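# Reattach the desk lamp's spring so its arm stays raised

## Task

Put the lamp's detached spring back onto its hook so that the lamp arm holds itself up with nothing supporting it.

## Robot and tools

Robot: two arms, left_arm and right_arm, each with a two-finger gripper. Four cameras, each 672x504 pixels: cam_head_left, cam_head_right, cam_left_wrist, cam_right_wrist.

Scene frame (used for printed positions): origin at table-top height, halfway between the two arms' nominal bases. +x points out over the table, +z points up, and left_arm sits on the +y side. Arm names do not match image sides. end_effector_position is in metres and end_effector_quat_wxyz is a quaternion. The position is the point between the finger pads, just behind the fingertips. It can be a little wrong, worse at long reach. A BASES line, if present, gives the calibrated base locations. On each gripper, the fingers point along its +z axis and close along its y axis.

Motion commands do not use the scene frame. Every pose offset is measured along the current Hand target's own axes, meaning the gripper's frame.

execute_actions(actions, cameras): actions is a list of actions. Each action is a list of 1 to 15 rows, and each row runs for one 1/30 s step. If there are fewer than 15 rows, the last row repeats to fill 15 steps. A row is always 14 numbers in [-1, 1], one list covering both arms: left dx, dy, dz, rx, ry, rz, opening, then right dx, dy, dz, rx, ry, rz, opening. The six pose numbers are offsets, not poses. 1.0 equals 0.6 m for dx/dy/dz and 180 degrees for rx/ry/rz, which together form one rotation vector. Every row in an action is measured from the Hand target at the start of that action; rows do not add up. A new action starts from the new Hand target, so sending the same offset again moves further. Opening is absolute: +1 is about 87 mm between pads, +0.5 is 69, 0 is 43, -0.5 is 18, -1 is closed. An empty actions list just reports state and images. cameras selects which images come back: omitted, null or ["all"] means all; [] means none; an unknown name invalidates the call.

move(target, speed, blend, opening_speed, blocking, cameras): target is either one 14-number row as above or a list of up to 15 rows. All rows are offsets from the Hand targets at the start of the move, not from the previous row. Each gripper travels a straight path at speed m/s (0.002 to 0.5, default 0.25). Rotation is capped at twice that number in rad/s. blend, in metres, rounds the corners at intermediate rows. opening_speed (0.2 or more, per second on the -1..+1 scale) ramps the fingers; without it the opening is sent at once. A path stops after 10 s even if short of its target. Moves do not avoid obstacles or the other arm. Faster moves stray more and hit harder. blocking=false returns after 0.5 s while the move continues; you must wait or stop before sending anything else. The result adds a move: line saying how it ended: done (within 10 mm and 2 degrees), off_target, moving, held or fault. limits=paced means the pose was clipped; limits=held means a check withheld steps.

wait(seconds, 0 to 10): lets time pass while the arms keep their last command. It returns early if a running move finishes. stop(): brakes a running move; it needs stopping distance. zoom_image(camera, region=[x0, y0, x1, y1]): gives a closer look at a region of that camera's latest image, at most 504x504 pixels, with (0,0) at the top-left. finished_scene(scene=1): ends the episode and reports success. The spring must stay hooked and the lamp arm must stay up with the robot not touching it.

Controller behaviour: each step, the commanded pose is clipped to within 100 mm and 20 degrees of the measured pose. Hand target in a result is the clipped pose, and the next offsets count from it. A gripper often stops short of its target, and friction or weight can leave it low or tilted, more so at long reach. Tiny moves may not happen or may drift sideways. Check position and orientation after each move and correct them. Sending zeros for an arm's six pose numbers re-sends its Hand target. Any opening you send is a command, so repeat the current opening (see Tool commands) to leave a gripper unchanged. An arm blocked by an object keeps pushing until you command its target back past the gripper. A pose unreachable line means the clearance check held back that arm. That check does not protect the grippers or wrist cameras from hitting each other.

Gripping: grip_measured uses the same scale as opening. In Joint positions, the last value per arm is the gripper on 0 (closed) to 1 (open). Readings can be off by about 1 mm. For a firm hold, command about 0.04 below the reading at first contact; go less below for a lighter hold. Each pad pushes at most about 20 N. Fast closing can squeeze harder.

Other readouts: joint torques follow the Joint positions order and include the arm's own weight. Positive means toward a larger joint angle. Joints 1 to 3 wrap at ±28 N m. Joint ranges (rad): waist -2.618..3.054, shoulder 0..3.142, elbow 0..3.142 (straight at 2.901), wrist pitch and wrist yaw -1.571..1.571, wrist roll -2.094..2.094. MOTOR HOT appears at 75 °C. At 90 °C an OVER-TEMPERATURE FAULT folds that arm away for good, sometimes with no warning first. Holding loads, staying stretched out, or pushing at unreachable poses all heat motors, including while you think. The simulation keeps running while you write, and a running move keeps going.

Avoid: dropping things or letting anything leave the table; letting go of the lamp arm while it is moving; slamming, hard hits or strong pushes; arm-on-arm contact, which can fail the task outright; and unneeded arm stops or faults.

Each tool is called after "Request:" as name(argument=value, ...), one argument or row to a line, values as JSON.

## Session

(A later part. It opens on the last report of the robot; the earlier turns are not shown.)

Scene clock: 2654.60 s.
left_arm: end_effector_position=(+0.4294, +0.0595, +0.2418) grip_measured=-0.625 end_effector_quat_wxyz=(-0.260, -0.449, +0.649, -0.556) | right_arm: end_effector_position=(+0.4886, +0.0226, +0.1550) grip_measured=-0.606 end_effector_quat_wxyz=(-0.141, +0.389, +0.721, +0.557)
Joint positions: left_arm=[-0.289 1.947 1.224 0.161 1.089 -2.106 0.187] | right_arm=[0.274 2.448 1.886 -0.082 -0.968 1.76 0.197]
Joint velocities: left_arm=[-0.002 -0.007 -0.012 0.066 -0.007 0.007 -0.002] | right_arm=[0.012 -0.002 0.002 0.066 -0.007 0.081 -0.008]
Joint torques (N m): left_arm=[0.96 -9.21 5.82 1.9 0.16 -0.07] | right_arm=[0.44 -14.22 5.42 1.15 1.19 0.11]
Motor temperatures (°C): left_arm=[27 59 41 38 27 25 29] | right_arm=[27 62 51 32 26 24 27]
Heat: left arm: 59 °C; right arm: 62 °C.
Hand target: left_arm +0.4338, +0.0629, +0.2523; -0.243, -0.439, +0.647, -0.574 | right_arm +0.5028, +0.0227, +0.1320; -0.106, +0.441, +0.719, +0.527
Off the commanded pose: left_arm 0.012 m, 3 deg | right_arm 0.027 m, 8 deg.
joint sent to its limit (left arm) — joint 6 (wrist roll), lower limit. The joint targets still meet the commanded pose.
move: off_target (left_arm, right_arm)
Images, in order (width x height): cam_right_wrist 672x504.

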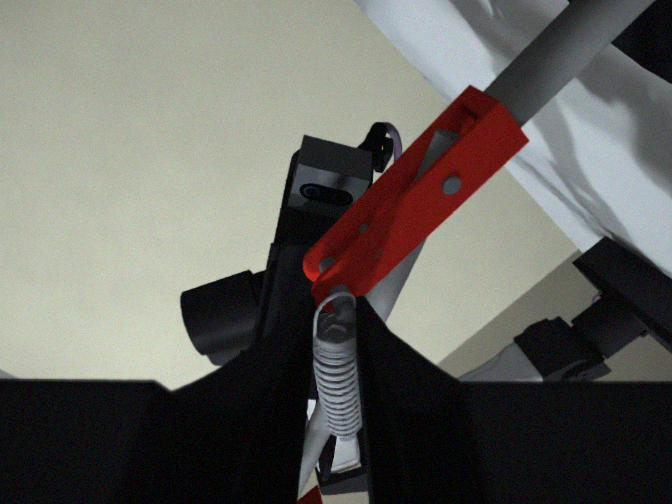

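Request:
move(
  target=[0,0,0,0,0,0,-0.74, -0.004,-0.0045,-0.0151,0,0,0,-1.0],
  speed=0.03,
  cameras=["cam_right_wrist"],
)

Request:
zoom_image(
  camera="cam_right_wrist",
  region=[295, 245, 375, 335],
)

Scene clock: 2666.07 s.
left_arm: end_effector_position=(+0.4295, +0.0595, +0.2418) grip_measured=-0.625 end_effector_quat_wxyz=(-0.260, -0.449, +0.649, -0.556) | right_arm: end_effector_position=(+0.4883, +0.0206, +0.1563) grip_measured=-0.606 end_effector_quat_wxyz=(-0.130, +0.396, +0.721, +0.554)
Joint positions: left_arm=[-0.289 1.947 1.224 0.162 1.088 -2.106 0.187] | right_arm=[0.274 2.424 1.857 -0.075 -0.941 1.76 0.197]
Joint velocities: left_arm=[-0.002 -0.012 -0.002 -0.095 -0.066 -0.007 0.002] | right_arm=[0.012 -0.002 -0.002 -0.007 0.037 -0.081 -0.005]
Joint torques (N m): left_arm=[0.95 -9.18 5.82 1.9 0.17 -0.07] | right_arm=[-0.72 -13.83 4.88 1.09 0.83 -0.04]
Motor temperatures (°C): left_arm=[27 59 41 38 27 25 29] | right_arm=[27 65 50 32 26 24 27]
Heat: left arm: 59 °C; right arm: 65 °C.
Hand target: left_arm +0.4338, +0.0629, +0.2523; -0.243, -0.439, +0.647, -0.574 | right_arm +0.4993, +0.0136, +0.1327; -0.106, +0.441, +0.719, +0.527
Off the commanded pose: left_arm 0.012 m, 3 deg | right_arm 0.027 m, 7 deg.
joint sent to its limit (left arm) — joint 6 (wrist roll), lower limit. The joint targets still meet the commanded pose.
move: off_target (left_arm, right_arm)
Images, in order (width x height): cam_right_wrist 672x504.

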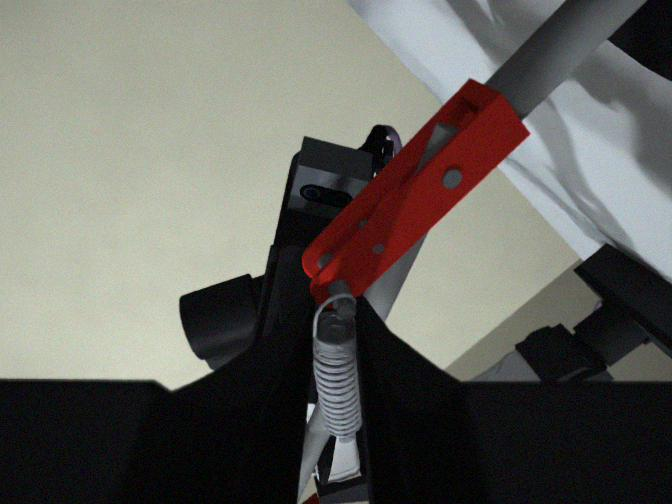

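Scaled by 5.600 from the camera's 672x504 image, which has a finer 960x720 frame.

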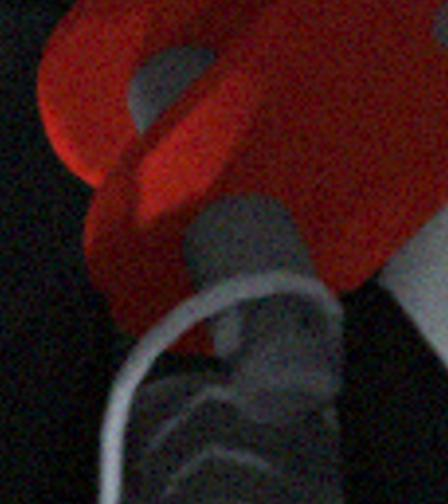

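Request:
move(
  target=[0,0,0,0,0,0,-0.74, 0.0035,-0.001,-0.0095,0,0,0,-1.0],
  speed=0.03,
  cameras=["cam_right_wrist"],
)

Request:
zoom_image(
  camera="cam_right_wrist",
  region=[295, 245, 375, 335],
)

Scene clock: 2671.73 s.
left_arm: end_effector_position=(+0.4295, +0.0595, +0.2418) grip_measured=-0.625 end_effector_quat_wxyz=(-0.260, -0.449, +0.649, -0.556) | right_arm: end_effector_position=(+0.4838, +0.0201, +0.1568) grip_measured=-0.606 end_effector_quat_wxyz=(-0.133, +0.396, +0.721, +0.553)
Joint positions: left_arm=[-0.289 1.947 1.224 0.162 1.088 -2.106 0.187] | right_arm=[0.274 2.408 1.832 -0.071 -0.944 1.76 0.197]
Joint velocities: left_arm=[-0.007 0.017 0.007 -0.037 0.007 -0.007 0.011] | right_arm=[-0.007 -0.017 -0.002 0.051 -0.022 0.022 0.002]
Joint torques (N m): left_arm=[0.95 -9.21 5.82 1.9 0.17 -0.07] | right_arm=[-1.25 -14.3 4.92 1.1 0.8 -0.09]
Motor temperatures (°C): left_arm=[27 59 41 38 27 25 29] | right_arm=[27 65 49 32 26 23 27]
Heat: left arm: 59 °C; right arm: 65 °C.
Hand target: left_arm +0.4338, +0.0629, +0.2523; -0.243, -0.439, +0.647, -0.574 | right_arm +0.4959, +0.0098, +0.1360; -0.106, +0.441, +0.719, +0.527
Off the commanded pose: left_arm 0.012 m, 3 deg | right_arm 0.026 m, 7 deg.
joint sent to its limit (left arm) — joint 6 (wrist roll), lower limit. The joint targets still meet the commanded pose.
move: off_target (left_arm, right_arm)
Images, in order (width x height): cam_right_wrist 672x504.

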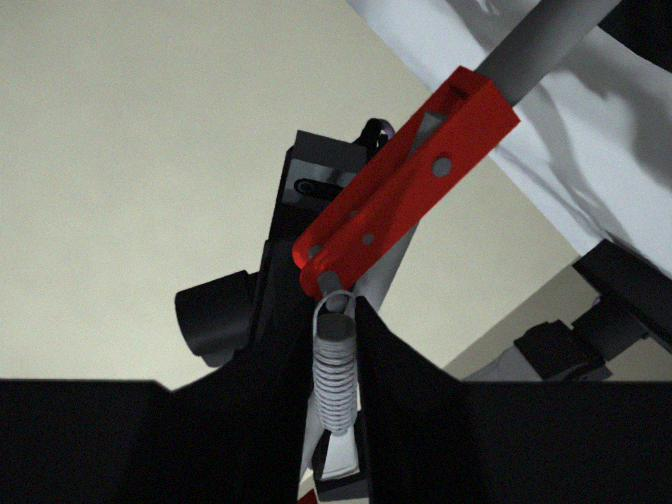

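Scaled by 5.600 from the camera's 672x504 image, which has a finer 960x720 frame.

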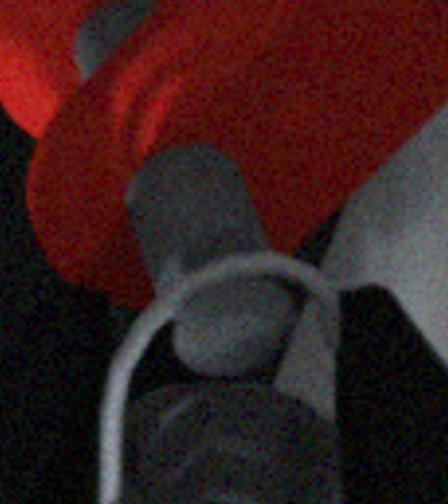

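Request:
move(
  target=[0,0,0,0,0,0,-0.74, 0.022,0.0015,-0.0065,0,0,0,-1.0],
  speed=0.03,
  cameras=["cam_right_wrist"],
)

Request:
zoom_image(
  camera="cam_right_wrist",
  region=[295, 245, 375, 335],
)

Scene clock: 2677.13 s.
left_arm: end_effector_position=(+0.4295, +0.0595, +0.2418) grip_measured=-0.625 end_effector_quat_wxyz=(-0.260, -0.449, +0.649, -0.556) | right_arm: end_effector_position=(+0.4832, +0.0195, +0.1565) grip_measured=-0.606 end_effector_quat_wxyz=(-0.120, +0.411, +0.721, +0.545)
Joint positions: left_arm=[-0.289 1.947 1.224 0.162 1.088 -2.106 0.187] | right_arm=[0.279 2.379 1.797 -0.068 -0.9 1.768 0.197]
Joint velocities: left_arm=[-0.007 -0.017 0.007 -0.007 0.081 -0.022 0.005] | right_arm=[-0.012 -0.007 0.007 0.007 0.081 0.022 0.008]
Joint torques (N m): left_arm=[0.95 -9.2 5.82 1.9 0.17 -0.07] | right_arm=[-0.59 -15.25 5.07 1.11 0.45 -0.04]
Motor temperatures (°C): left_arm=[27 59 41 38 27 25 29] | right_arm=[27 66 49 32 26 23 27]
Heat: left arm: 59 °C; right arm: 66 °C.
Hand target: left_arm +0.4338, +0.0629, +0.2523; -0.243, -0.439, +0.647, -0.574 | right_arm +0.4875, +0.0133, +0.1462; -0.106, +0.441, +0.719, +0.527
Off the commanded pose: left_arm 0.012 m, 3 deg | right_arm 0.013 m, 4 deg.
joint sent to its limit (left arm) — joint 6 (wrist roll), lower limit. The joint targets still meet the commanded pose.
move: off_target (left_arm, right_arm)
Images, in order (width x height): cam_right_wrist 672x504.

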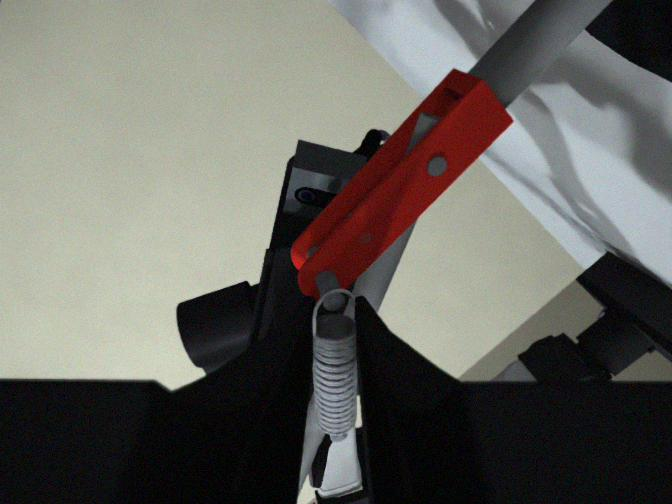

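Scaled by 5.600 from the camera's 672x504 image, which has a finer 960x720 frame.

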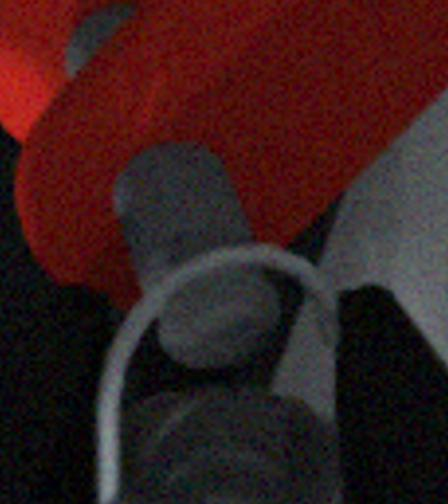

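Request:
zoom_image(
  camera="cam_right_wrist",
  region=[305, 262, 365, 322],
)

Scaled by 8.400 from the camera's 672x504 image, which has a finer 960x720 frame.

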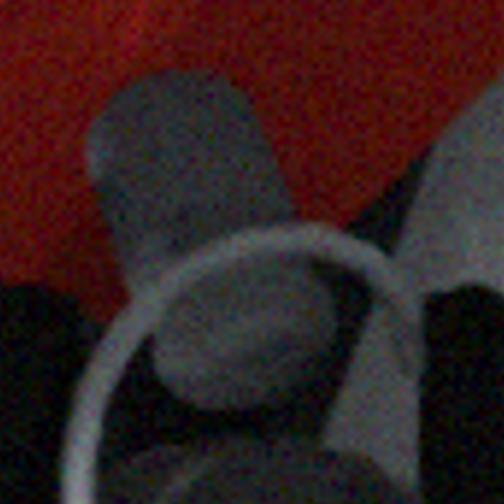

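Request:
wait(
  seconds=0,
)

Request:
zoom_image(
  camera="cam_right_wrist",
  region=[276, 242, 396, 332],
)

Request:
zoom_image(
  camera="cam_left_wrist",
  region=[200, 150, 500, 375],
)

Scene clock: 2717.00 s.
left_arm: end_effector_position=(+0.4295, +0.0595, +0.2418) grip_measured=-0.625 end_effector_quat_wxyz=(-0.260, -0.449, +0.649, -0.556) | right_arm: end_effector_position=(+0.4833, +0.0195, +0.1567) grip_measured=-0.606 end_effector_quat_wxyz=(-0.120, +0.411, +0.721, +0.545)
Joint positions: left_arm=[-0.289 1.947 1.224 0.162 1.088 -2.106 0.187] | right_arm=[0.279 2.379 1.797 -0.068 -0.899 1.769 0.197]
Joint velocities: left_arm=[0.002 0.002 -0.002 0.007 0.081 -0.022 0.002] | right_arm=[-0.002 0.007 0.007 0.037 -0.022 -0.007 -0.011]
Joint torques (N m): left_arm=[0.96 -9.2 5.82 1.9 0.17 -0.07] | right_arm=[-0.59 -15.27 5.07 1.11 0.45 -0.04]
Motor temperatures (°C): left_arm=[27 59 41 37 27 25 29] | right_arm=[27 68 46 32 25 23 27]
Heat: left arm: 59 °C; right arm: 68 °C.
Hand target: left_arm +0.4338, +0.0629, +0.2523; -0.243, -0.439, +0.647, -0.574 | right_arm +0.4876, +0.0132, +0.1463; -0.106, +0.441, +0.719, +0.527
Tool commands: left_gripper/opening=-0.74 right_gripper/opening=-1.0
Off the commanded pose: left_arm 0.012 m, 3 deg | right_arm 0.013 m, 4 deg.

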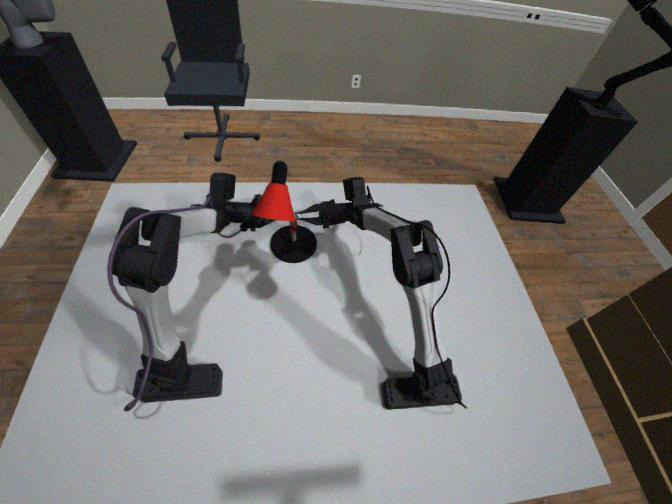

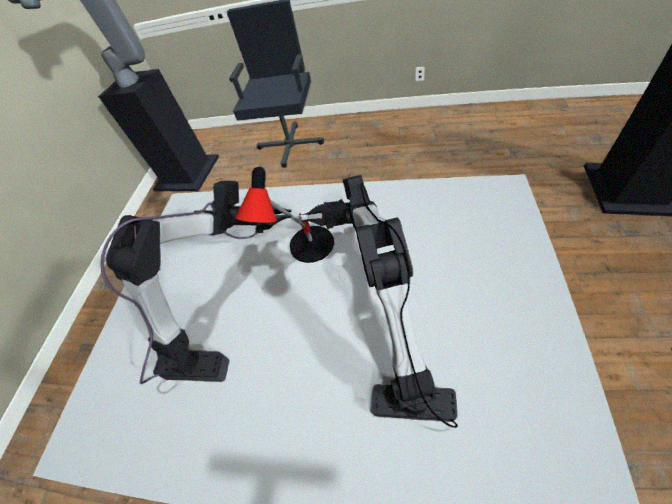

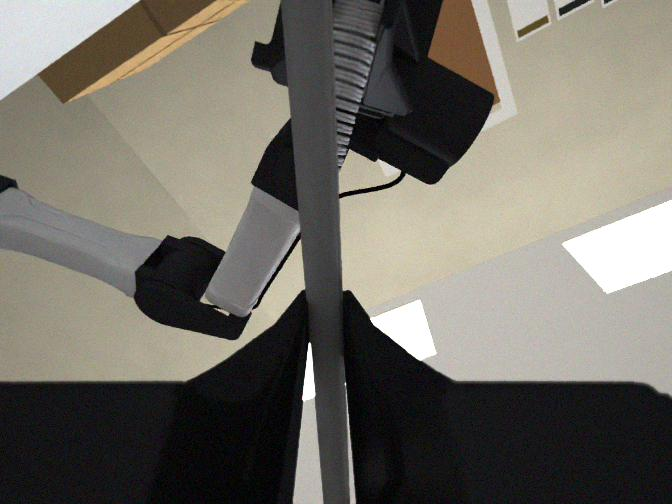

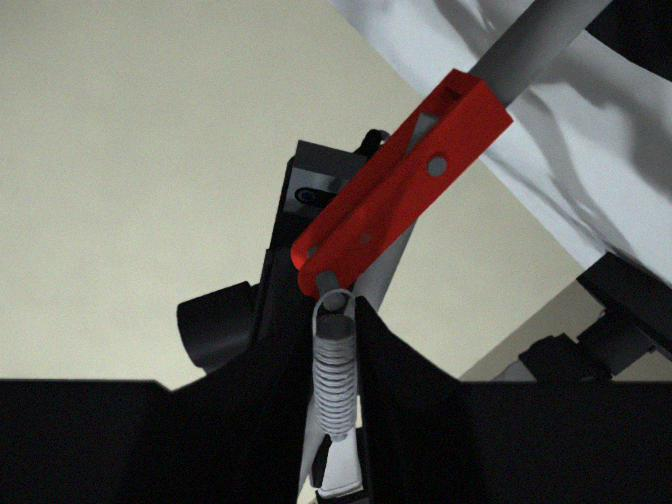

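Scaled by 4.200 from the camera's 672x504 image, which has a finer 960x720 frame.

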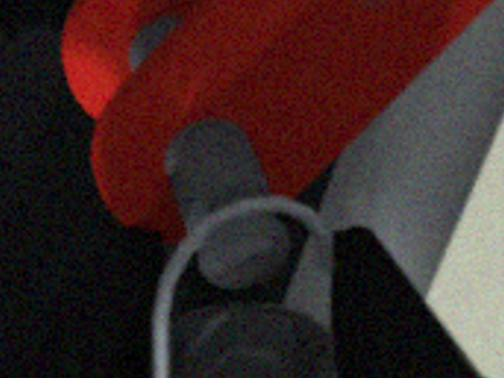

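Scaled by 1.680 from the camera's 672x504 image, which has a finer 960x720 frame.

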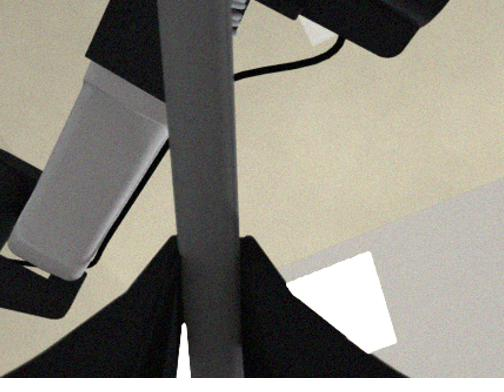

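Request:
move(
  target=[0,0,0,0,0,0,-0.74,-0.0079,-0.0005,0.0027,0,0,0,-1.0],
  speed=0.01,
  cameras=["cam_right_wrist"],
)

Request:
zoom_image(
  camera="cam_right_wrist",
  region=[276, 242, 396, 332],
)

Scene clock: 2763.10 s.
left_arm: end_effector_position=(+0.4295, +0.0595, +0.2418) grip_measured=-0.625 end_effector_quat_wxyz=(-0.260, -0.449, +0.649, -0.556) | right_arm: end_effector_position=(+0.4833, +0.0195, +0.1567) grip_measured=-0.606 end_effector_quat_wxyz=(-0.120, +0.411, +0.721, +0.545)
Joint positions: left_arm=[-0.289 1.947 1.224 0.162 1.088 -2.106 0.187] | right_arm=[0.279 2.379 1.797 -0.068 -0.899 1.769 0.197]
Joint velocities: left_arm=[-0.017 0.007 -0.002 0.007 0.051 -0.007 0.002] | right_arm=[-0.012 -0.007 -0.007 0.081 -0.051 0.051 0.008]
Joint torques (N m): left_arm=[0.95 -9.2 5.82 1.9 0.17 -0.07] | right_arm=[-0.91 -13.76 6.22 1.12 0.42 -0.07]
Motor temperatures (°C): left_arm=[27 59 41 37 27 25 29] | right_arm=[26 71 45 32 24 23 28]
Heat: left arm: 59 °C; right arm: 71 °C.
Hand target: left_arm +0.4338, +0.0629, +0.2523; -0.243, -0.439, +0.647, -0.574 | right_arm +0.4906, +0.0122, +0.1425; -0.106, +0.441, +0.719, +0.527
Off the commanded pose: left_arm 0.012 m, 3 deg | right_arm 0.018 m, 4 deg.
joint sent to its limit (left arm) — joint 6 (wrist roll), lower limit. The joint targets still meet the commanded pose.
move: off_target (left_arm, right_arm)
Images, in order (width x height): cam_right_wrist 672x504.

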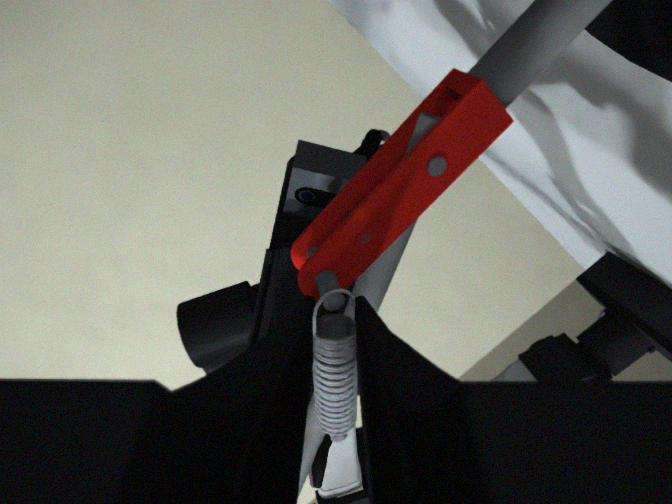

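Scaled by 4.200 from the camera's 672x504 image, which has a finer 960x720 frame.

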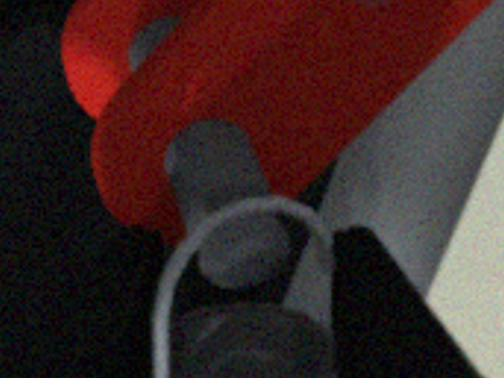

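Request:
move(
  target=[0,0,0,0,0,0,-0.74,-0.0079,-0.0005,0.0027,0,0,0,-1.0],
  speed=0.01,
  cameras=["cam_right_wrist"],
)

Request:
zoom_image(
  camera="cam_right_wrist",
  region=[276, 242, 396, 332],
)

Scene clock: 2767.03 s.
left_arm: end_effector_position=(+0.4295, +0.0595, +0.2418) grip_measured=-0.625 end_effector_quat_wxyz=(-0.260, -0.449, +0.649, -0.556) | right_arm: end_effector_position=(+0.4833, +0.0195, +0.1567) grip_measured=-0.606 end_effector_quat_wxyz=(-0.120, +0.411, +0.721, +0.545)
Joint positions: left_arm=[-0.289 1.947 1.224 0.162 1.088 -2.106 0.187] | right_arm=[0.279 2.379 1.797 -0.068 -0.899 1.769 0.197]
Joint velocities: left_arm=[0.002 0.007 0.012 -0.022 0.007 0.007 0.002] | right_arm=[0.007 0.002 0.002 0.037 0.037 -0.037 0.005]
Joint torques (N m): left_arm=[0.95 -9.2 5.82 1.9 0.17 -0.07] | right_arm=[-1.25 -12.29 7.34 1.13 0.4 -0.11]
Motor temperatures (°C): left_arm=[27 59 41 37 27 25 29] | right_arm=[26 71 45 32 24 23 28]
Heat: left arm: 59 °C; right arm: 71 °C.
Hand target: left_arm +0.4338, +0.0629, +0.2523; -0.243, -0.439, +0.647, -0.574 | right_arm +0.4937, +0.0111, +0.1387; -0.106, +0.441, +0.719, +0.527
Off the commanded pose: left_arm 0.012 m, 3 deg | right_arm 0.022 m, 4 deg.
joint sent to its limit (left arm) — joint 6 (wrist roll), lower limit. The joint targets still meet the commanded pose.
move: off_target (left_arm, right_arm)
Images, in order (width x height): cam_right_wrist 672x504.

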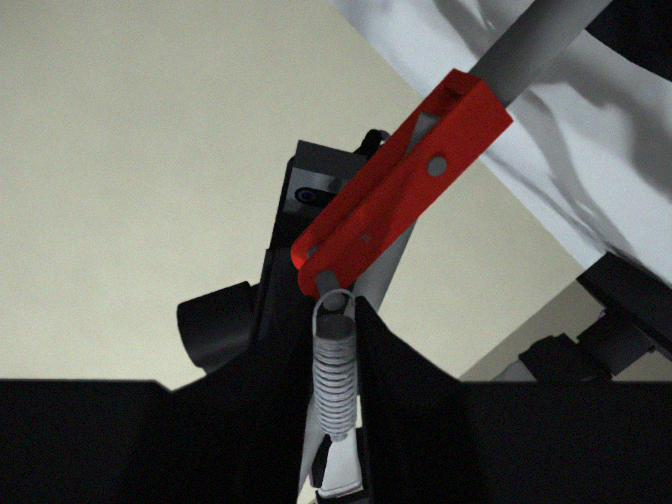

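Scaled by 4.200 from the camera's 672x504 image, which has a finer 960x720 frame.

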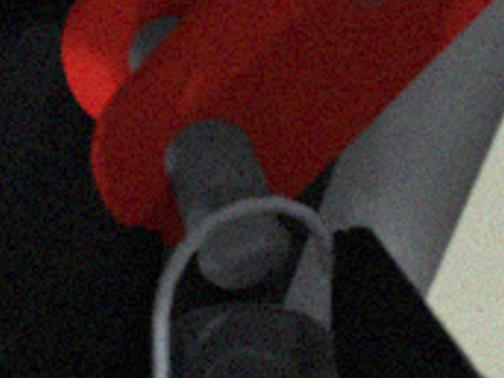

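Request:
move(
  target=[0,0,0,0,0,0,-0.74,-0.0063,-0.0004,0.0022,0,0,0,-1.0],
  speed=0.008,
  cameras=["cam_right_wrist"],
)

Request:
zoom_image(
  camera="cam_right_wrist",
  region=[276, 242, 396, 332],
)

Scene clock: 2771.60 s.
left_arm: end_effector_position=(+0.4295, +0.0595, +0.2418) grip_measured=-0.626 end_effector_quat_wxyz=(-0.260, -0.449, +0.649, -0.556) | right_arm: end_effector_position=(+0.4833, +0.0195, +0.1568) grip_measured=-0.606 end_effector_quat_wxyz=(-0.120, +0.411, +0.721, +0.545)
Joint positions: left_arm=[-0.289 1.947 1.224 0.162 1.088 -2.106 0.187] | right_arm=[0.279 2.379 1.797 -0.067 -0.899 1.769 0.197]
Joint velocities: left_arm=[-0.012 -0.027 -0.017 0.007 -0.022 0.037 0.008] | right_arm=[-0.007 0.022 0.002 -0.066 -0.066 -0.037 -0.008]
Joint torques (N m): left_arm=[0.95 -9.21 5.82 1.9 0.17 -0.07] | right_arm=[-1.5 -11.12 8.23 1.13 0.37 -0.13]
Motor temperatures (°C): left_arm=[27 59 41 37 27 25 29] | right_arm=[26 70 45 32 24 23 28]
Heat: left arm: 59 °C; right arm: 70 °C.
Hand target: left_arm +0.4338, +0.0629, +0.2523; -0.243, -0.439, +0.647, -0.574 | right_arm +0.4962, +0.0103, +0.1357; -0.106, +0.441, +0.719, +0.527
Off the commanded pose: left_arm 0.012 m, 3 deg | right_arm 0.026 m, 4 deg.
joint sent to its limit (left arm) — joint 6 (wrist roll), lower limit. The joint targets still meet the commanded pose.
move: off_target (left_arm, right_arm)
Images, in order (width x height): cam_right_wrist 672x504.

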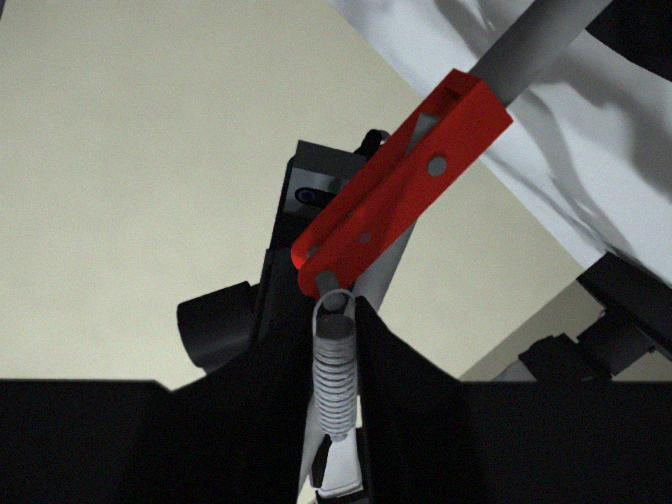

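Scaled by 4.200 from the camera's 672x504 image, which has a finer 960x720 frame.

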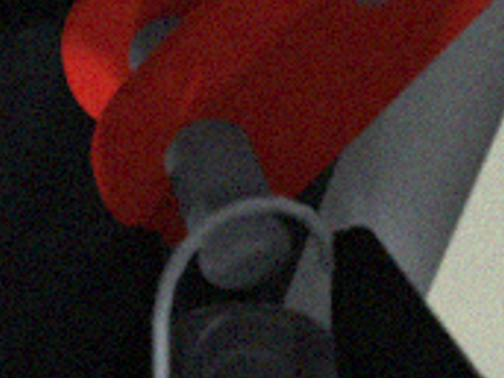

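Request:
move(
  target=[0,0,0,0,0,0,-0.74,-0.0094,-0.0006,0.0033,0,0,0,-1.0],
  speed=0.008,
  cameras=["cam_right_wrist"],
)

Request:
zoom_image(
  camera="cam_right_wrist",
  region=[276, 242, 396, 332],
)

Scene clock: 2776.27 s.
left_arm: end_effector_position=(+0.4295, +0.0595, +0.2418) grip_measured=-0.626 end_effector_quat_wxyz=(-0.260, -0.449, +0.649, -0.556) | right_arm: end_effector_position=(+0.4832, +0.0200, +0.1564) grip_measured=-0.606 end_effector_quat_wxyz=(-0.125, +0.406, +0.720, +0.549)
Joint positions: left_arm=[-0.289 1.947 1.224 0.162 1.088 -2.106 0.187] | right_arm=[0.278 2.388 1.804 -0.062 -0.915 1.769 0.197]
Joint velocities: left_arm=[-0.007 0.007 0.007 -0.007 0.022 -0.081 0.002] | right_arm=[-0.012 -0.007 0.012 0.037 -0.037 -0.007 0.002]
Joint torques (N m): left_arm=[0.94 -9.21 5.81 1.9 0.17 -0.07] | right_arm=[-1.81 -10.37 8.7 1.08 0.5 -0.18]
Motor temperatures (°C): left_arm=[27 59 41 37 27 25 29] | right_arm=[27 69 45 32 24 23 28]
Heat: left arm: 59 °C; right arm: 69 °C.
Hand target: left_arm +0.4338, +0.0629, +0.2523; -0.243, -0.439, +0.647, -0.574 | right_arm +0.4997, +0.0092, +0.1310; -0.106, +0.441, +0.719, +0.527
Off the commanded pose: left_arm 0.012 m, 3 deg | right_arm 0.032 m, 5 deg.
joint sent to its limit (left arm) — joint 6 (wrist roll), lower limit. The joint targets still meet the commanded pose.
move: off_target (left_arm, right_arm)
Images, in order (width x height): cam_right_wrist 672x504.

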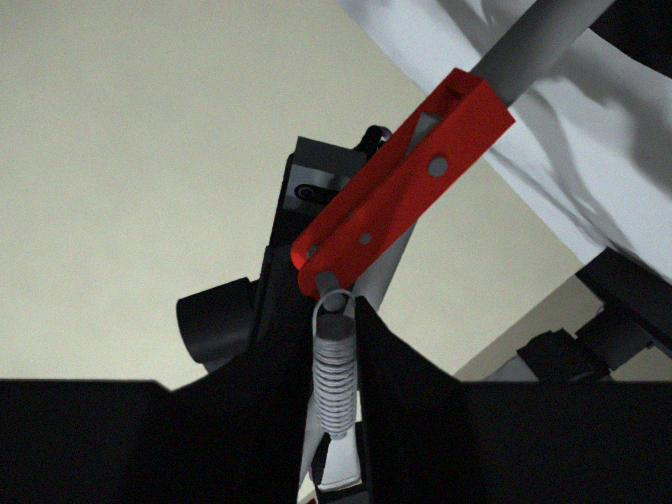

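Scaled by 4.200 from the camera's 672x504 image, which has a finer 960x720 frame.

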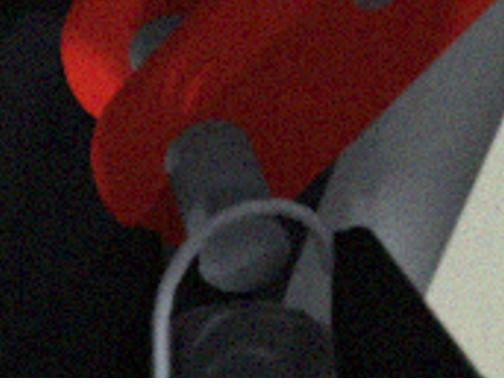

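Request:
move(
  target=[0,0,0,0,0,0,-0.74,-0.0079,-0.0005,0.0027,0,0,0,-1.0],
  speed=0.008,
  cameras=["cam_right_wrist"],
)

Request:
zoom_image(
  camera="cam_right_wrist",
  region=[276, 242, 396, 332],
)

Scene clock: 2781.63 s.
left_arm: end_effector_position=(+0.4295, +0.0595, +0.2418) grip_measured=-0.626 end_effector_quat_wxyz=(-0.260, -0.449, +0.649, -0.556) | right_arm: end_effector_position=(+0.4833, +0.0198, +0.1563) grip_measured=-0.606 end_effector_quat_wxyz=(-0.131, +0.401, +0.720, +0.552)
Joint positions: left_arm=[-0.289 1.947 1.224 0.162 1.088 -2.106 0.187] | right_arm=[0.276 2.399 1.815 -0.06 -0.934 1.769 0.197]
Joint velocities: left_arm=[-0.002 -0.002 -0.002 0.007 0.007 -0.051 -0.011] | right_arm=[0.002 -0.002 0.012 -0.007 -0.022 -0.007 -0.021]
Joint torques (N m): left_arm=[0.94 -9.2 5.82 1.9 0.17 -0.07] | right_arm=[-1.94 -10.15 8.68 1.06 0.67 -0.23]
Motor temperatures (°C): left_arm=[27 59 41 37 27 25 29] | right_arm=[27 69 46 32 24 23 28]
Heat: left arm: 59 °C; right arm: 69 °C.
Hand target: left_arm +0.4338, +0.0629, +0.2523; -0.243, -0.439, +0.647, -0.574 | right_arm +0.5028, +0.0080, +0.1272; -0.106, +0.441, +0.719, +0.527
Off the commanded pose: left_arm 0.012 m, 3 deg | right_arm 0.037 m, 6 deg.
joint sent to its limit (left arm) — joint 6 (wrist roll), lower limit. The joint targets still meet the commanded pose.
move: off_target (left_arm, right_arm)
Images, in order (width x height): cam_right_wrist 672x504.

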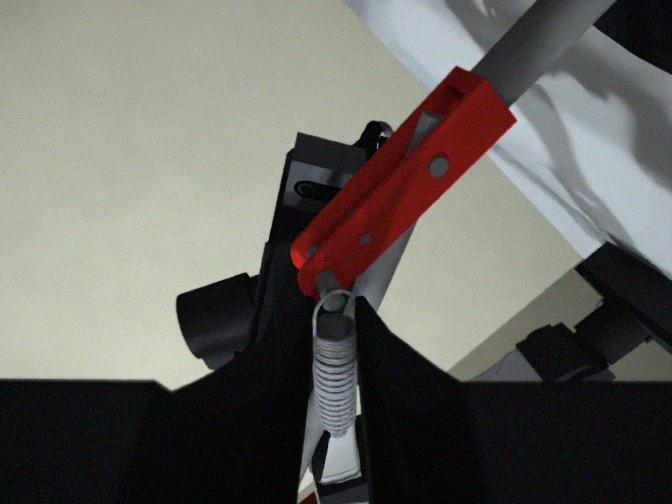

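Scaled by 4.200 from the camera's 672x504 image, which has a finer 960x720 frame.

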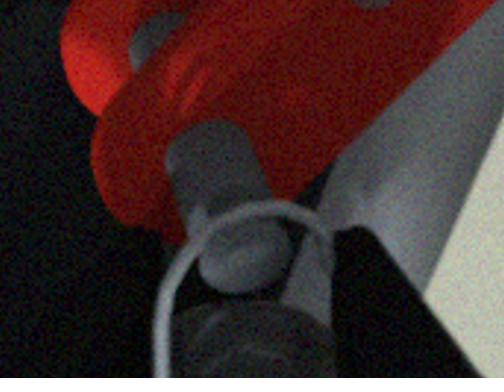

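Request:
move(
  target=[0,0,0,0,0,0,-0.74,-0.0094,-0.0006,0.0033,0,0,0,-1.0],
  speed=0.01,
  cameras=["cam_right_wrist"],
)

Request:
zoom_image(
  camera="cam_right_wrist",
  region=[276, 242, 396, 332],
)

Scene clock: 2798.27 s.
left_arm: end_effector_position=(+0.4295, +0.0595, +0.2418) grip_measured=-0.626 end_effector_quat_wxyz=(-0.260, -0.449, +0.649, -0.556) | right_arm: end_effector_position=(+0.4833, +0.0198, +0.1560) grip_measured=-0.606 end_effector_quat_wxyz=(-0.137, +0.394, +0.720, +0.555)
Joint positions: left_arm=[-0.289 1.947 1.224 0.162 1.088 -2.106 0.187] | right_arm=[0.273 2.412 1.829 -0.059 -0.955 1.765 0.197]
Joint velocities: left_arm=[-0.002 0.007 -0.007 0.007 0.037 -0.037 -0.002] | right_arm=[-0.012 -0.007 0.002 0.037 -0.081 -0.022 -0.008]
Joint torques (N m): left_arm=[0.95 -9.21 5.82 1.9 0.17 -0.07] | right_arm=[-2.17 -9.94 8.59 1.05 0.86 -0.24]
Motor temperatures (°C): left_arm=[27 59 41 37 27 25 29] | right_arm=[27 67 46 31 24 24 28]
Heat: left arm: 59 °C; right arm: 67 °C.
Hand target: left_arm +0.4338, +0.0629, +0.2523; -0.243, -0.439, +0.647, -0.574 | right_arm +0.5065, +0.0068, +0.1227; -0.106, +0.441, +0.719, +0.527
Off the commanded pose: left_arm 0.012 m, 3 deg | right_arm 0.043 m, 7 deg.
joint sent to its limit (left arm) — joint 6 (wrist roll), lower limit. The joint targets still meet the commanded pose.
move: off_target (left_arm, right_arm)
Images, in order (width x height): cam_right_wrist 672x504.

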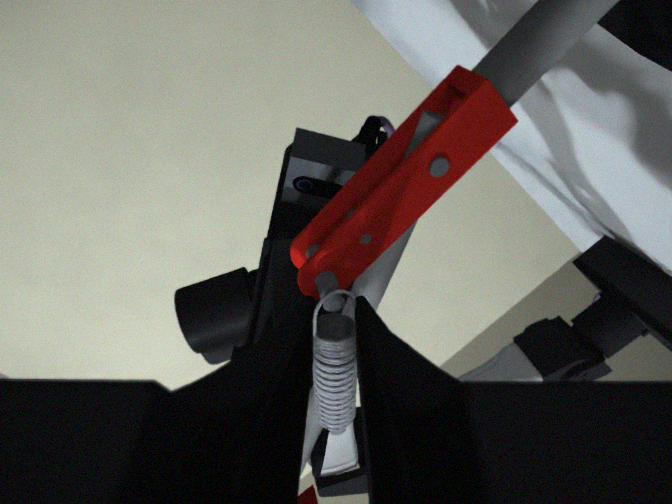

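Scaled by 4.200 from the camera's 672x504 image, which has a finer 960x720 frame.

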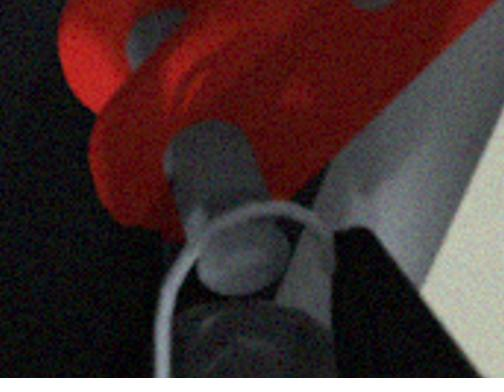

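Request:
zoom_image(
  camera="cam_right_wrist",
  region=[308, 264, 364, 306],
)

Scaled by 9.000 from the camera's 672x504 image, which has a finer 960x720 frame.

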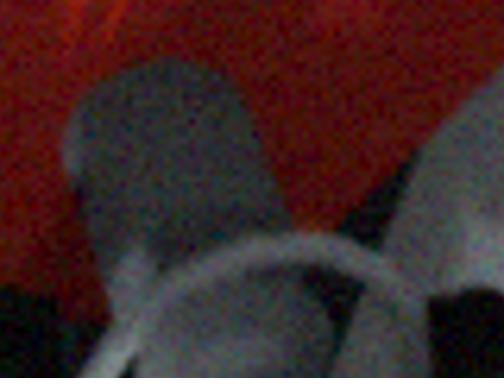

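Request:
move(
  target=[0,0,0,0,0,0,-0.74,0.0024,0.0026,0.0076,0,0,0,-1.0],
  speed=0.01,
  cameras=["cam_right_wrist"],
)

Request:
zoom_image(
  camera="cam_right_wrist",
  region=[308, 264, 364, 306],
)

Scene clock: 2848.10 s.
left_arm: end_effector_position=(+0.4295, +0.0595, +0.2418) grip_measured=-0.626 end_effector_quat_wxyz=(-0.260, -0.449, +0.649, -0.556) | right_arm: end_effector_position=(+0.4833, +0.0202, +0.1559) grip_measured=-0.606 end_effector_quat_wxyz=(-0.140, +0.390, +0.720, +0.557)
Joint positions: left_arm=[-0.289 1.947 1.224 0.162 1.088 -2.106 0.187] | right_arm=[0.272 2.42 1.838 -0.059 -0.966 1.763 0.197]
Joint velocities: left_arm=[-0.002 0.007 0.022 0.007 0.022 -0.007 -0.002] | right_arm=[-0.002 -0.007 -0.002 -0.022 -0.066 -0.037 -0.014]
Joint torques (N m): left_arm=[0.94 -9.2 5.82 1.9 0.17 -0.07] | right_arm=[-1.47 -9.95 9.06 1.05 1.03 -0.14]
Motor temperatures (°C): left_arm=[27 60 41 37 27 25 29] | right_arm=[27 60 51 31 25 24 28]
Heat: left arm: 60 °C; right arm: 60 °C.
Hand target: left_arm +0.4338, +0.0629, +0.2523; -0.243, -0.439, +0.647, -0.574 | right_arm +0.5082, +0.0115, +0.1226; -0.106, +0.441, +0.719, +0.527
Off the commanded pose: left_arm 0.012 m, 3 deg | right_arm 0.042 m, 8 deg.
joint sent to its limit (left arm) — joint 6 (wrist roll), lower limit. The joint targets still meet the commanded pose.
move: off_target (left_arm, right_arm)
Images, in order (width x height): cam_right_wrist 672x504.

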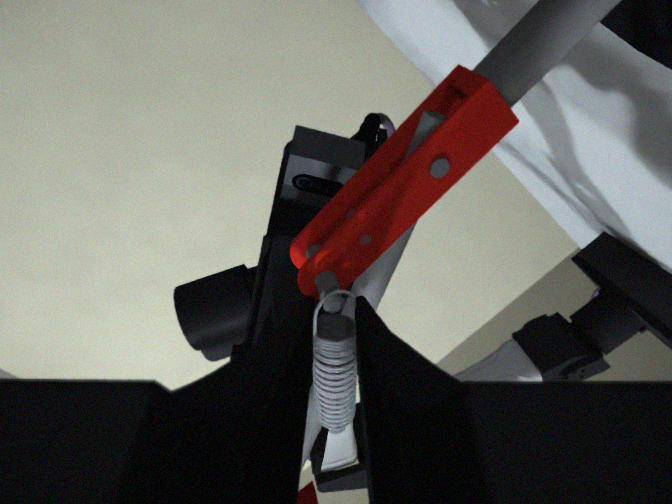

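Scaled by 9.000 from the camera's 672x504 image, which has a finer 960x720 frame.

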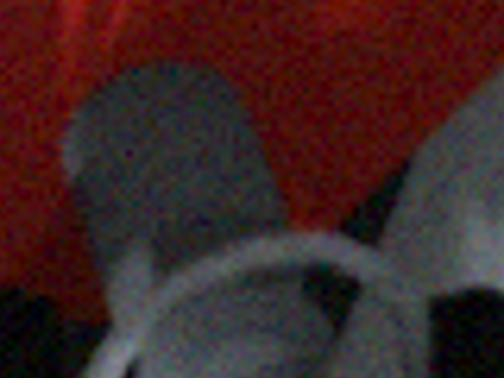

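Request:
move(
  target=[0,0,0,0,0,0,-0.74,0.0024,0.0026,0.0076,0,0,0,-1.0],
  speed=0.01,
  cameras=["cam_right_wrist"],
)

Request:
zoom_image(
  camera="cam_right_wrist",
  region=[308, 264, 364, 306],
)

Scene clock: 2853.30 s.
left_arm: end_effector_position=(+0.4295, +0.0595, +0.2418) grip_measured=-0.626 end_effector_quat_wxyz=(-0.260, -0.449, +0.649, -0.556) | right_arm: end_effector_position=(+0.4833, +0.0207, +0.1561) grip_measured=-0.606 end_effector_quat_wxyz=(-0.145, +0.388, +0.719, +0.558)
Joint positions: left_arm=[-0.289 1.947 1.224 0.162 1.088 -2.106 0.187] | right_arm=[0.272 2.428 1.849 -0.065 -0.977 1.763 0.197]
Joint velocities: left_arm=[-0.017 -0.012 0.007 0.051 0.022 -0.007 -0.005] | right_arm=[0.007 -0.022 -0.002 -0.007 -0.007 -0.007 -0.002]
Joint torques (N m): left_arm=[0.94 -9.18 5.81 1.91 0.17 -0.07] | right_arm=[-0.85 -9.91 9.5 1.05 1.21 -0.07]
Motor temperatures (°C): left_arm=[27 60 41 37 27 25 29] | right_arm=[27 61 50 31 25 24 28]
Heat: left arm: 60 °C; right arm: 61 °C.
Hand target: left_arm +0.4338, +0.0629, +0.2523; -0.243, -0.439, +0.647, -0.574 | right_arm +0.5100, +0.0162, +0.1227; -0.106, +0.441, +0.719, +0.527
Off the commanded pose: left_arm 0.012 m, 3 deg | right_arm 0.043 m, 8 deg.
joint sent to its limit (left arm) — joint 6 (wrist roll), lower limit. The joint targets still meet the commanded pose.
move: off_target (left_arm, right_arm)
Images, in order (width x height): cam_right_wrist 672x504.

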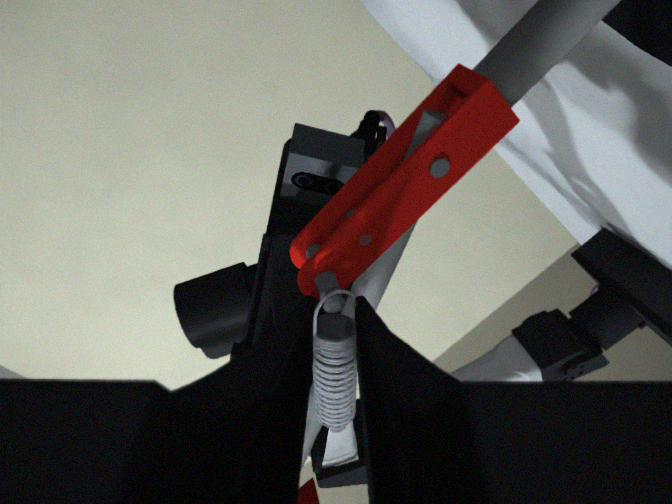

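Scaled by 9.000 from the camera's 672x504 image, which has a finer 960x720 frame.

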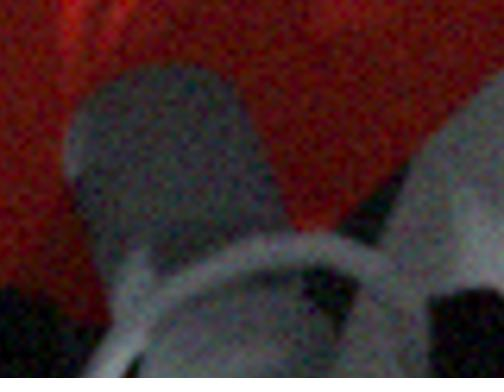

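Request:
move(
  target=[0,0,0,0,0,0,-0.74,0.0034,0.0036,0.0106,0,0,0,-1.0],
  speed=0.01,
  cameras=["cam_right_wrist"],
)

Request:
zoom_image(
  camera="cam_right_wrist",
  region=[308, 264, 364, 306],
)

Scene clock: 2860.73 s.
left_arm: end_effector_position=(+0.4306, +0.0596, +0.2411) grip_measured=-0.629 end_effector_quat_wxyz=(-0.257, -0.451, +0.649, -0.556) | right_arm: end_effector_position=(+0.4877, +0.0220, +0.1565) grip_measured=-0.606 end_effector_quat_wxyz=(-0.141, +0.385, +0.720, +0.560)
Joint positions: left_arm=[-0.289 1.947 1.224 0.162 1.081 -2.106 0.186] | right_arm=[0.272 2.444 1.877 -0.066 -0.976 1.763 0.197]
Joint velocities: left_arm=[-0.017 -0.002 -0.022 -0.022 -0.139 0.037 0.002] | right_arm=[0.007 -0.007 0.002 0.022 0.007 -0.022 0.017]
Joint torques (N m): left_arm=[0.96 -9.2 5.82 1.91 0.24 -0.07] | right_arm=[0.09 -10.1 9.35 1.08 1.29 0.05]
Motor temperatures (°C): left_arm=[27 60 41 37 27 25 29] | right_arm=[27 61 50 31 25 24 28]
Heat: left arm: 60 °C; right arm: 61 °C.
Hand target: left_arm +0.4338, +0.0629, +0.2523; -0.243, -0.439, +0.647, -0.574 | right_arm +0.5124, +0.0228, +0.1228; -0.106, +0.441, +0.719, +0.527
Off the commanded pose: left_arm 0.012 m, 3 deg | right_arm 0.042 m, 9 deg.
joint sent to its limit (left arm) — joint 6 (wrist roll), lower limit. The joint targets still meet the commanded pose.
move: off_target (left_arm, right_arm)
Images, in order (width x height): cam_right_wrist 672x504.

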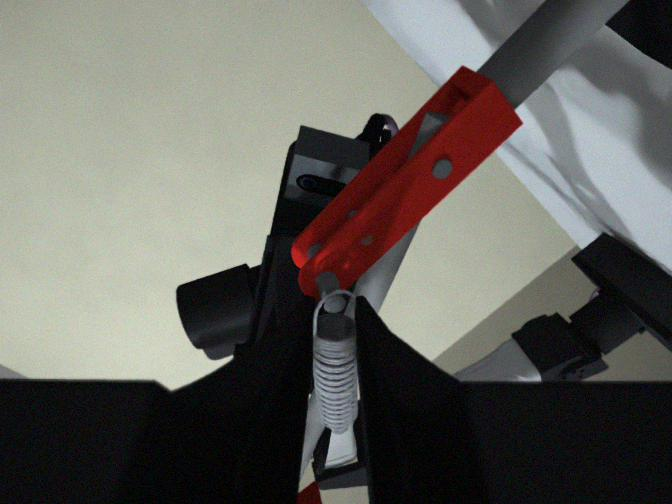

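Scaled by 9.000 from the camera's 672x504 image, which has a finer 960x720 frame.

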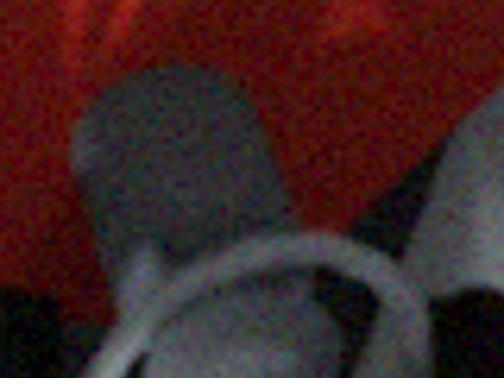

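Request:
wait(
  seconds=0,
)

Request:
zoom_image(
  camera="cam_head_left",
  region=[240, 150, 352, 276],
)

Request:
zoom_image(
  camera="cam_head_right",
  region=[248, 160, 360, 286],
)

Scene clock: 2878.73 s.
left_arm: end_effector_position=(+0.4306, +0.0596, +0.2411) grip_measured=-0.629 end_effector_quat_wxyz=(-0.257, -0.451, +0.649, -0.556) | right_arm: end_effector_position=(+0.4877, +0.0220, +0.1563) grip_measured=-0.606 end_effector_quat_wxyz=(-0.142, +0.385, +0.720, +0.560)
Joint positions: left_arm=[-0.289 1.947 1.224 0.162 1.081 -2.106 0.186] | right_arm=[0.272 2.445 1.877 -0.066 -0.976 1.763 0.197]
Joint velocities: left_arm=[-0.007 -0.017 -0.002 -0.022 -0.007 -0.007 0.002] | right_arm=[-0.002 -0.022 0.007 0.007 -0.022 -0.022 0.011]
Joint torques (N m): left_arm=[0.94 -9.2 5.81 1.91 0.24 -0.07] | right_arm=[0.09 -10.13 9.33 1.08 1.29 0.05]
Motor temperatures (°C): left_arm=[27 59 41 37 27 25 29] | right_arm=[27 62 49 31 26 24 28]
Heat: left arm: 59 °C; right arm: 62 °C.
Hand target: left_arm +0.4338, +0.0629, +0.2523; -0.243, -0.439, +0.647, -0.574 | right_arm +0.5124, +0.0228, +0.1226; -0.106, +0.441, +0.719, +0.527
Tool commands: left_gripper/opening=-0.74 right_gripper/opening=-1.0
Off the commanded pose: left_arm 0.012 m, 3 deg | right_arm 0.042 m, 9 deg.

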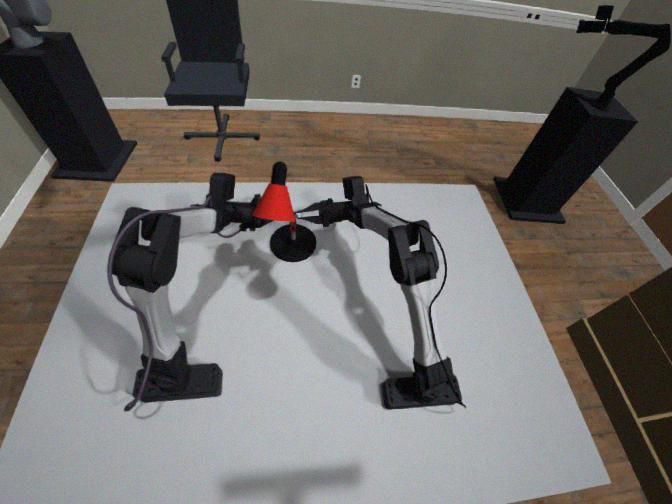

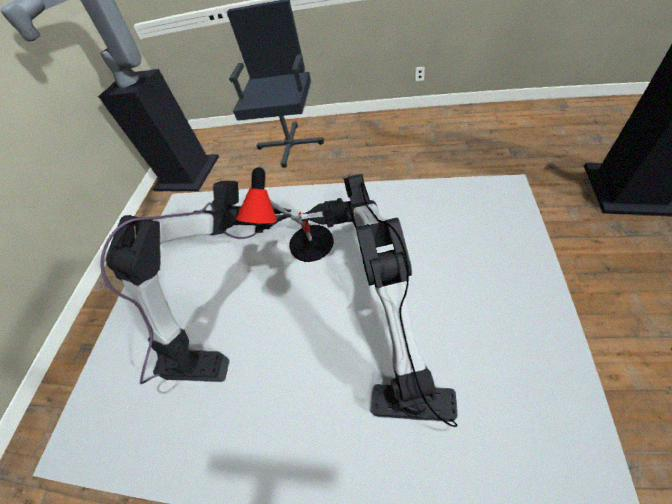

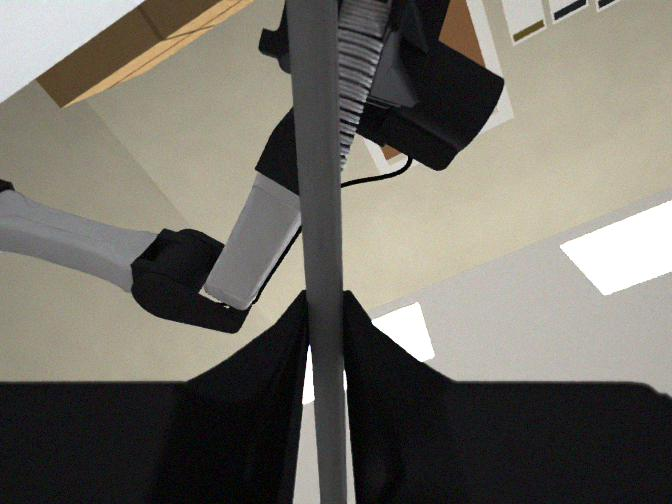

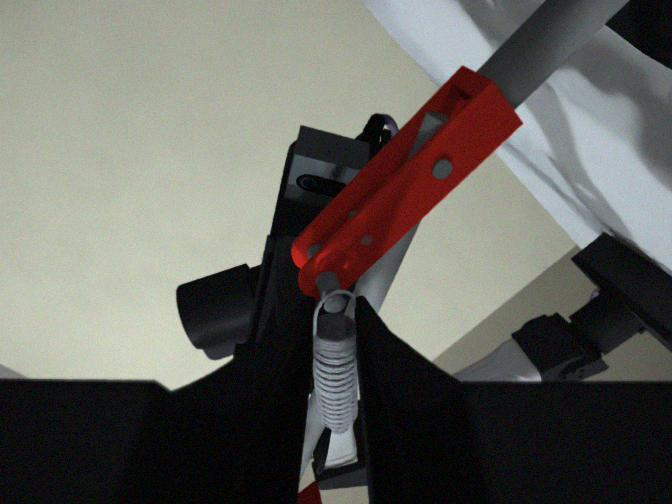

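Scaled by 4.000 from the camera's 672x504 image, which has a finer 960x720 frame.

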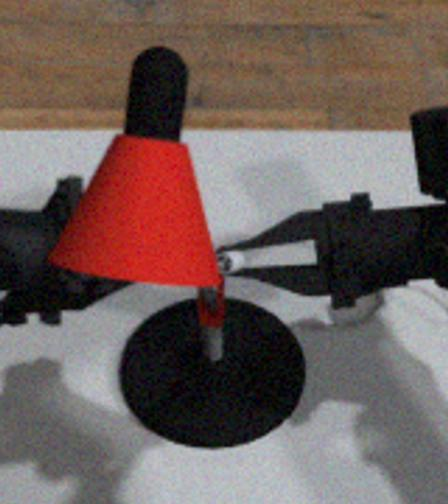

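Scaled by 4.000 from the camera's 672x504 image, which has a finer 960x720 frame.

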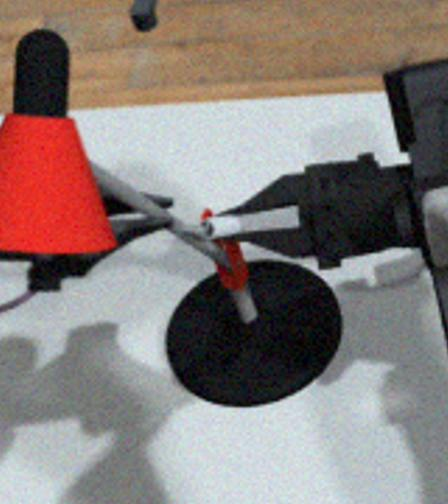

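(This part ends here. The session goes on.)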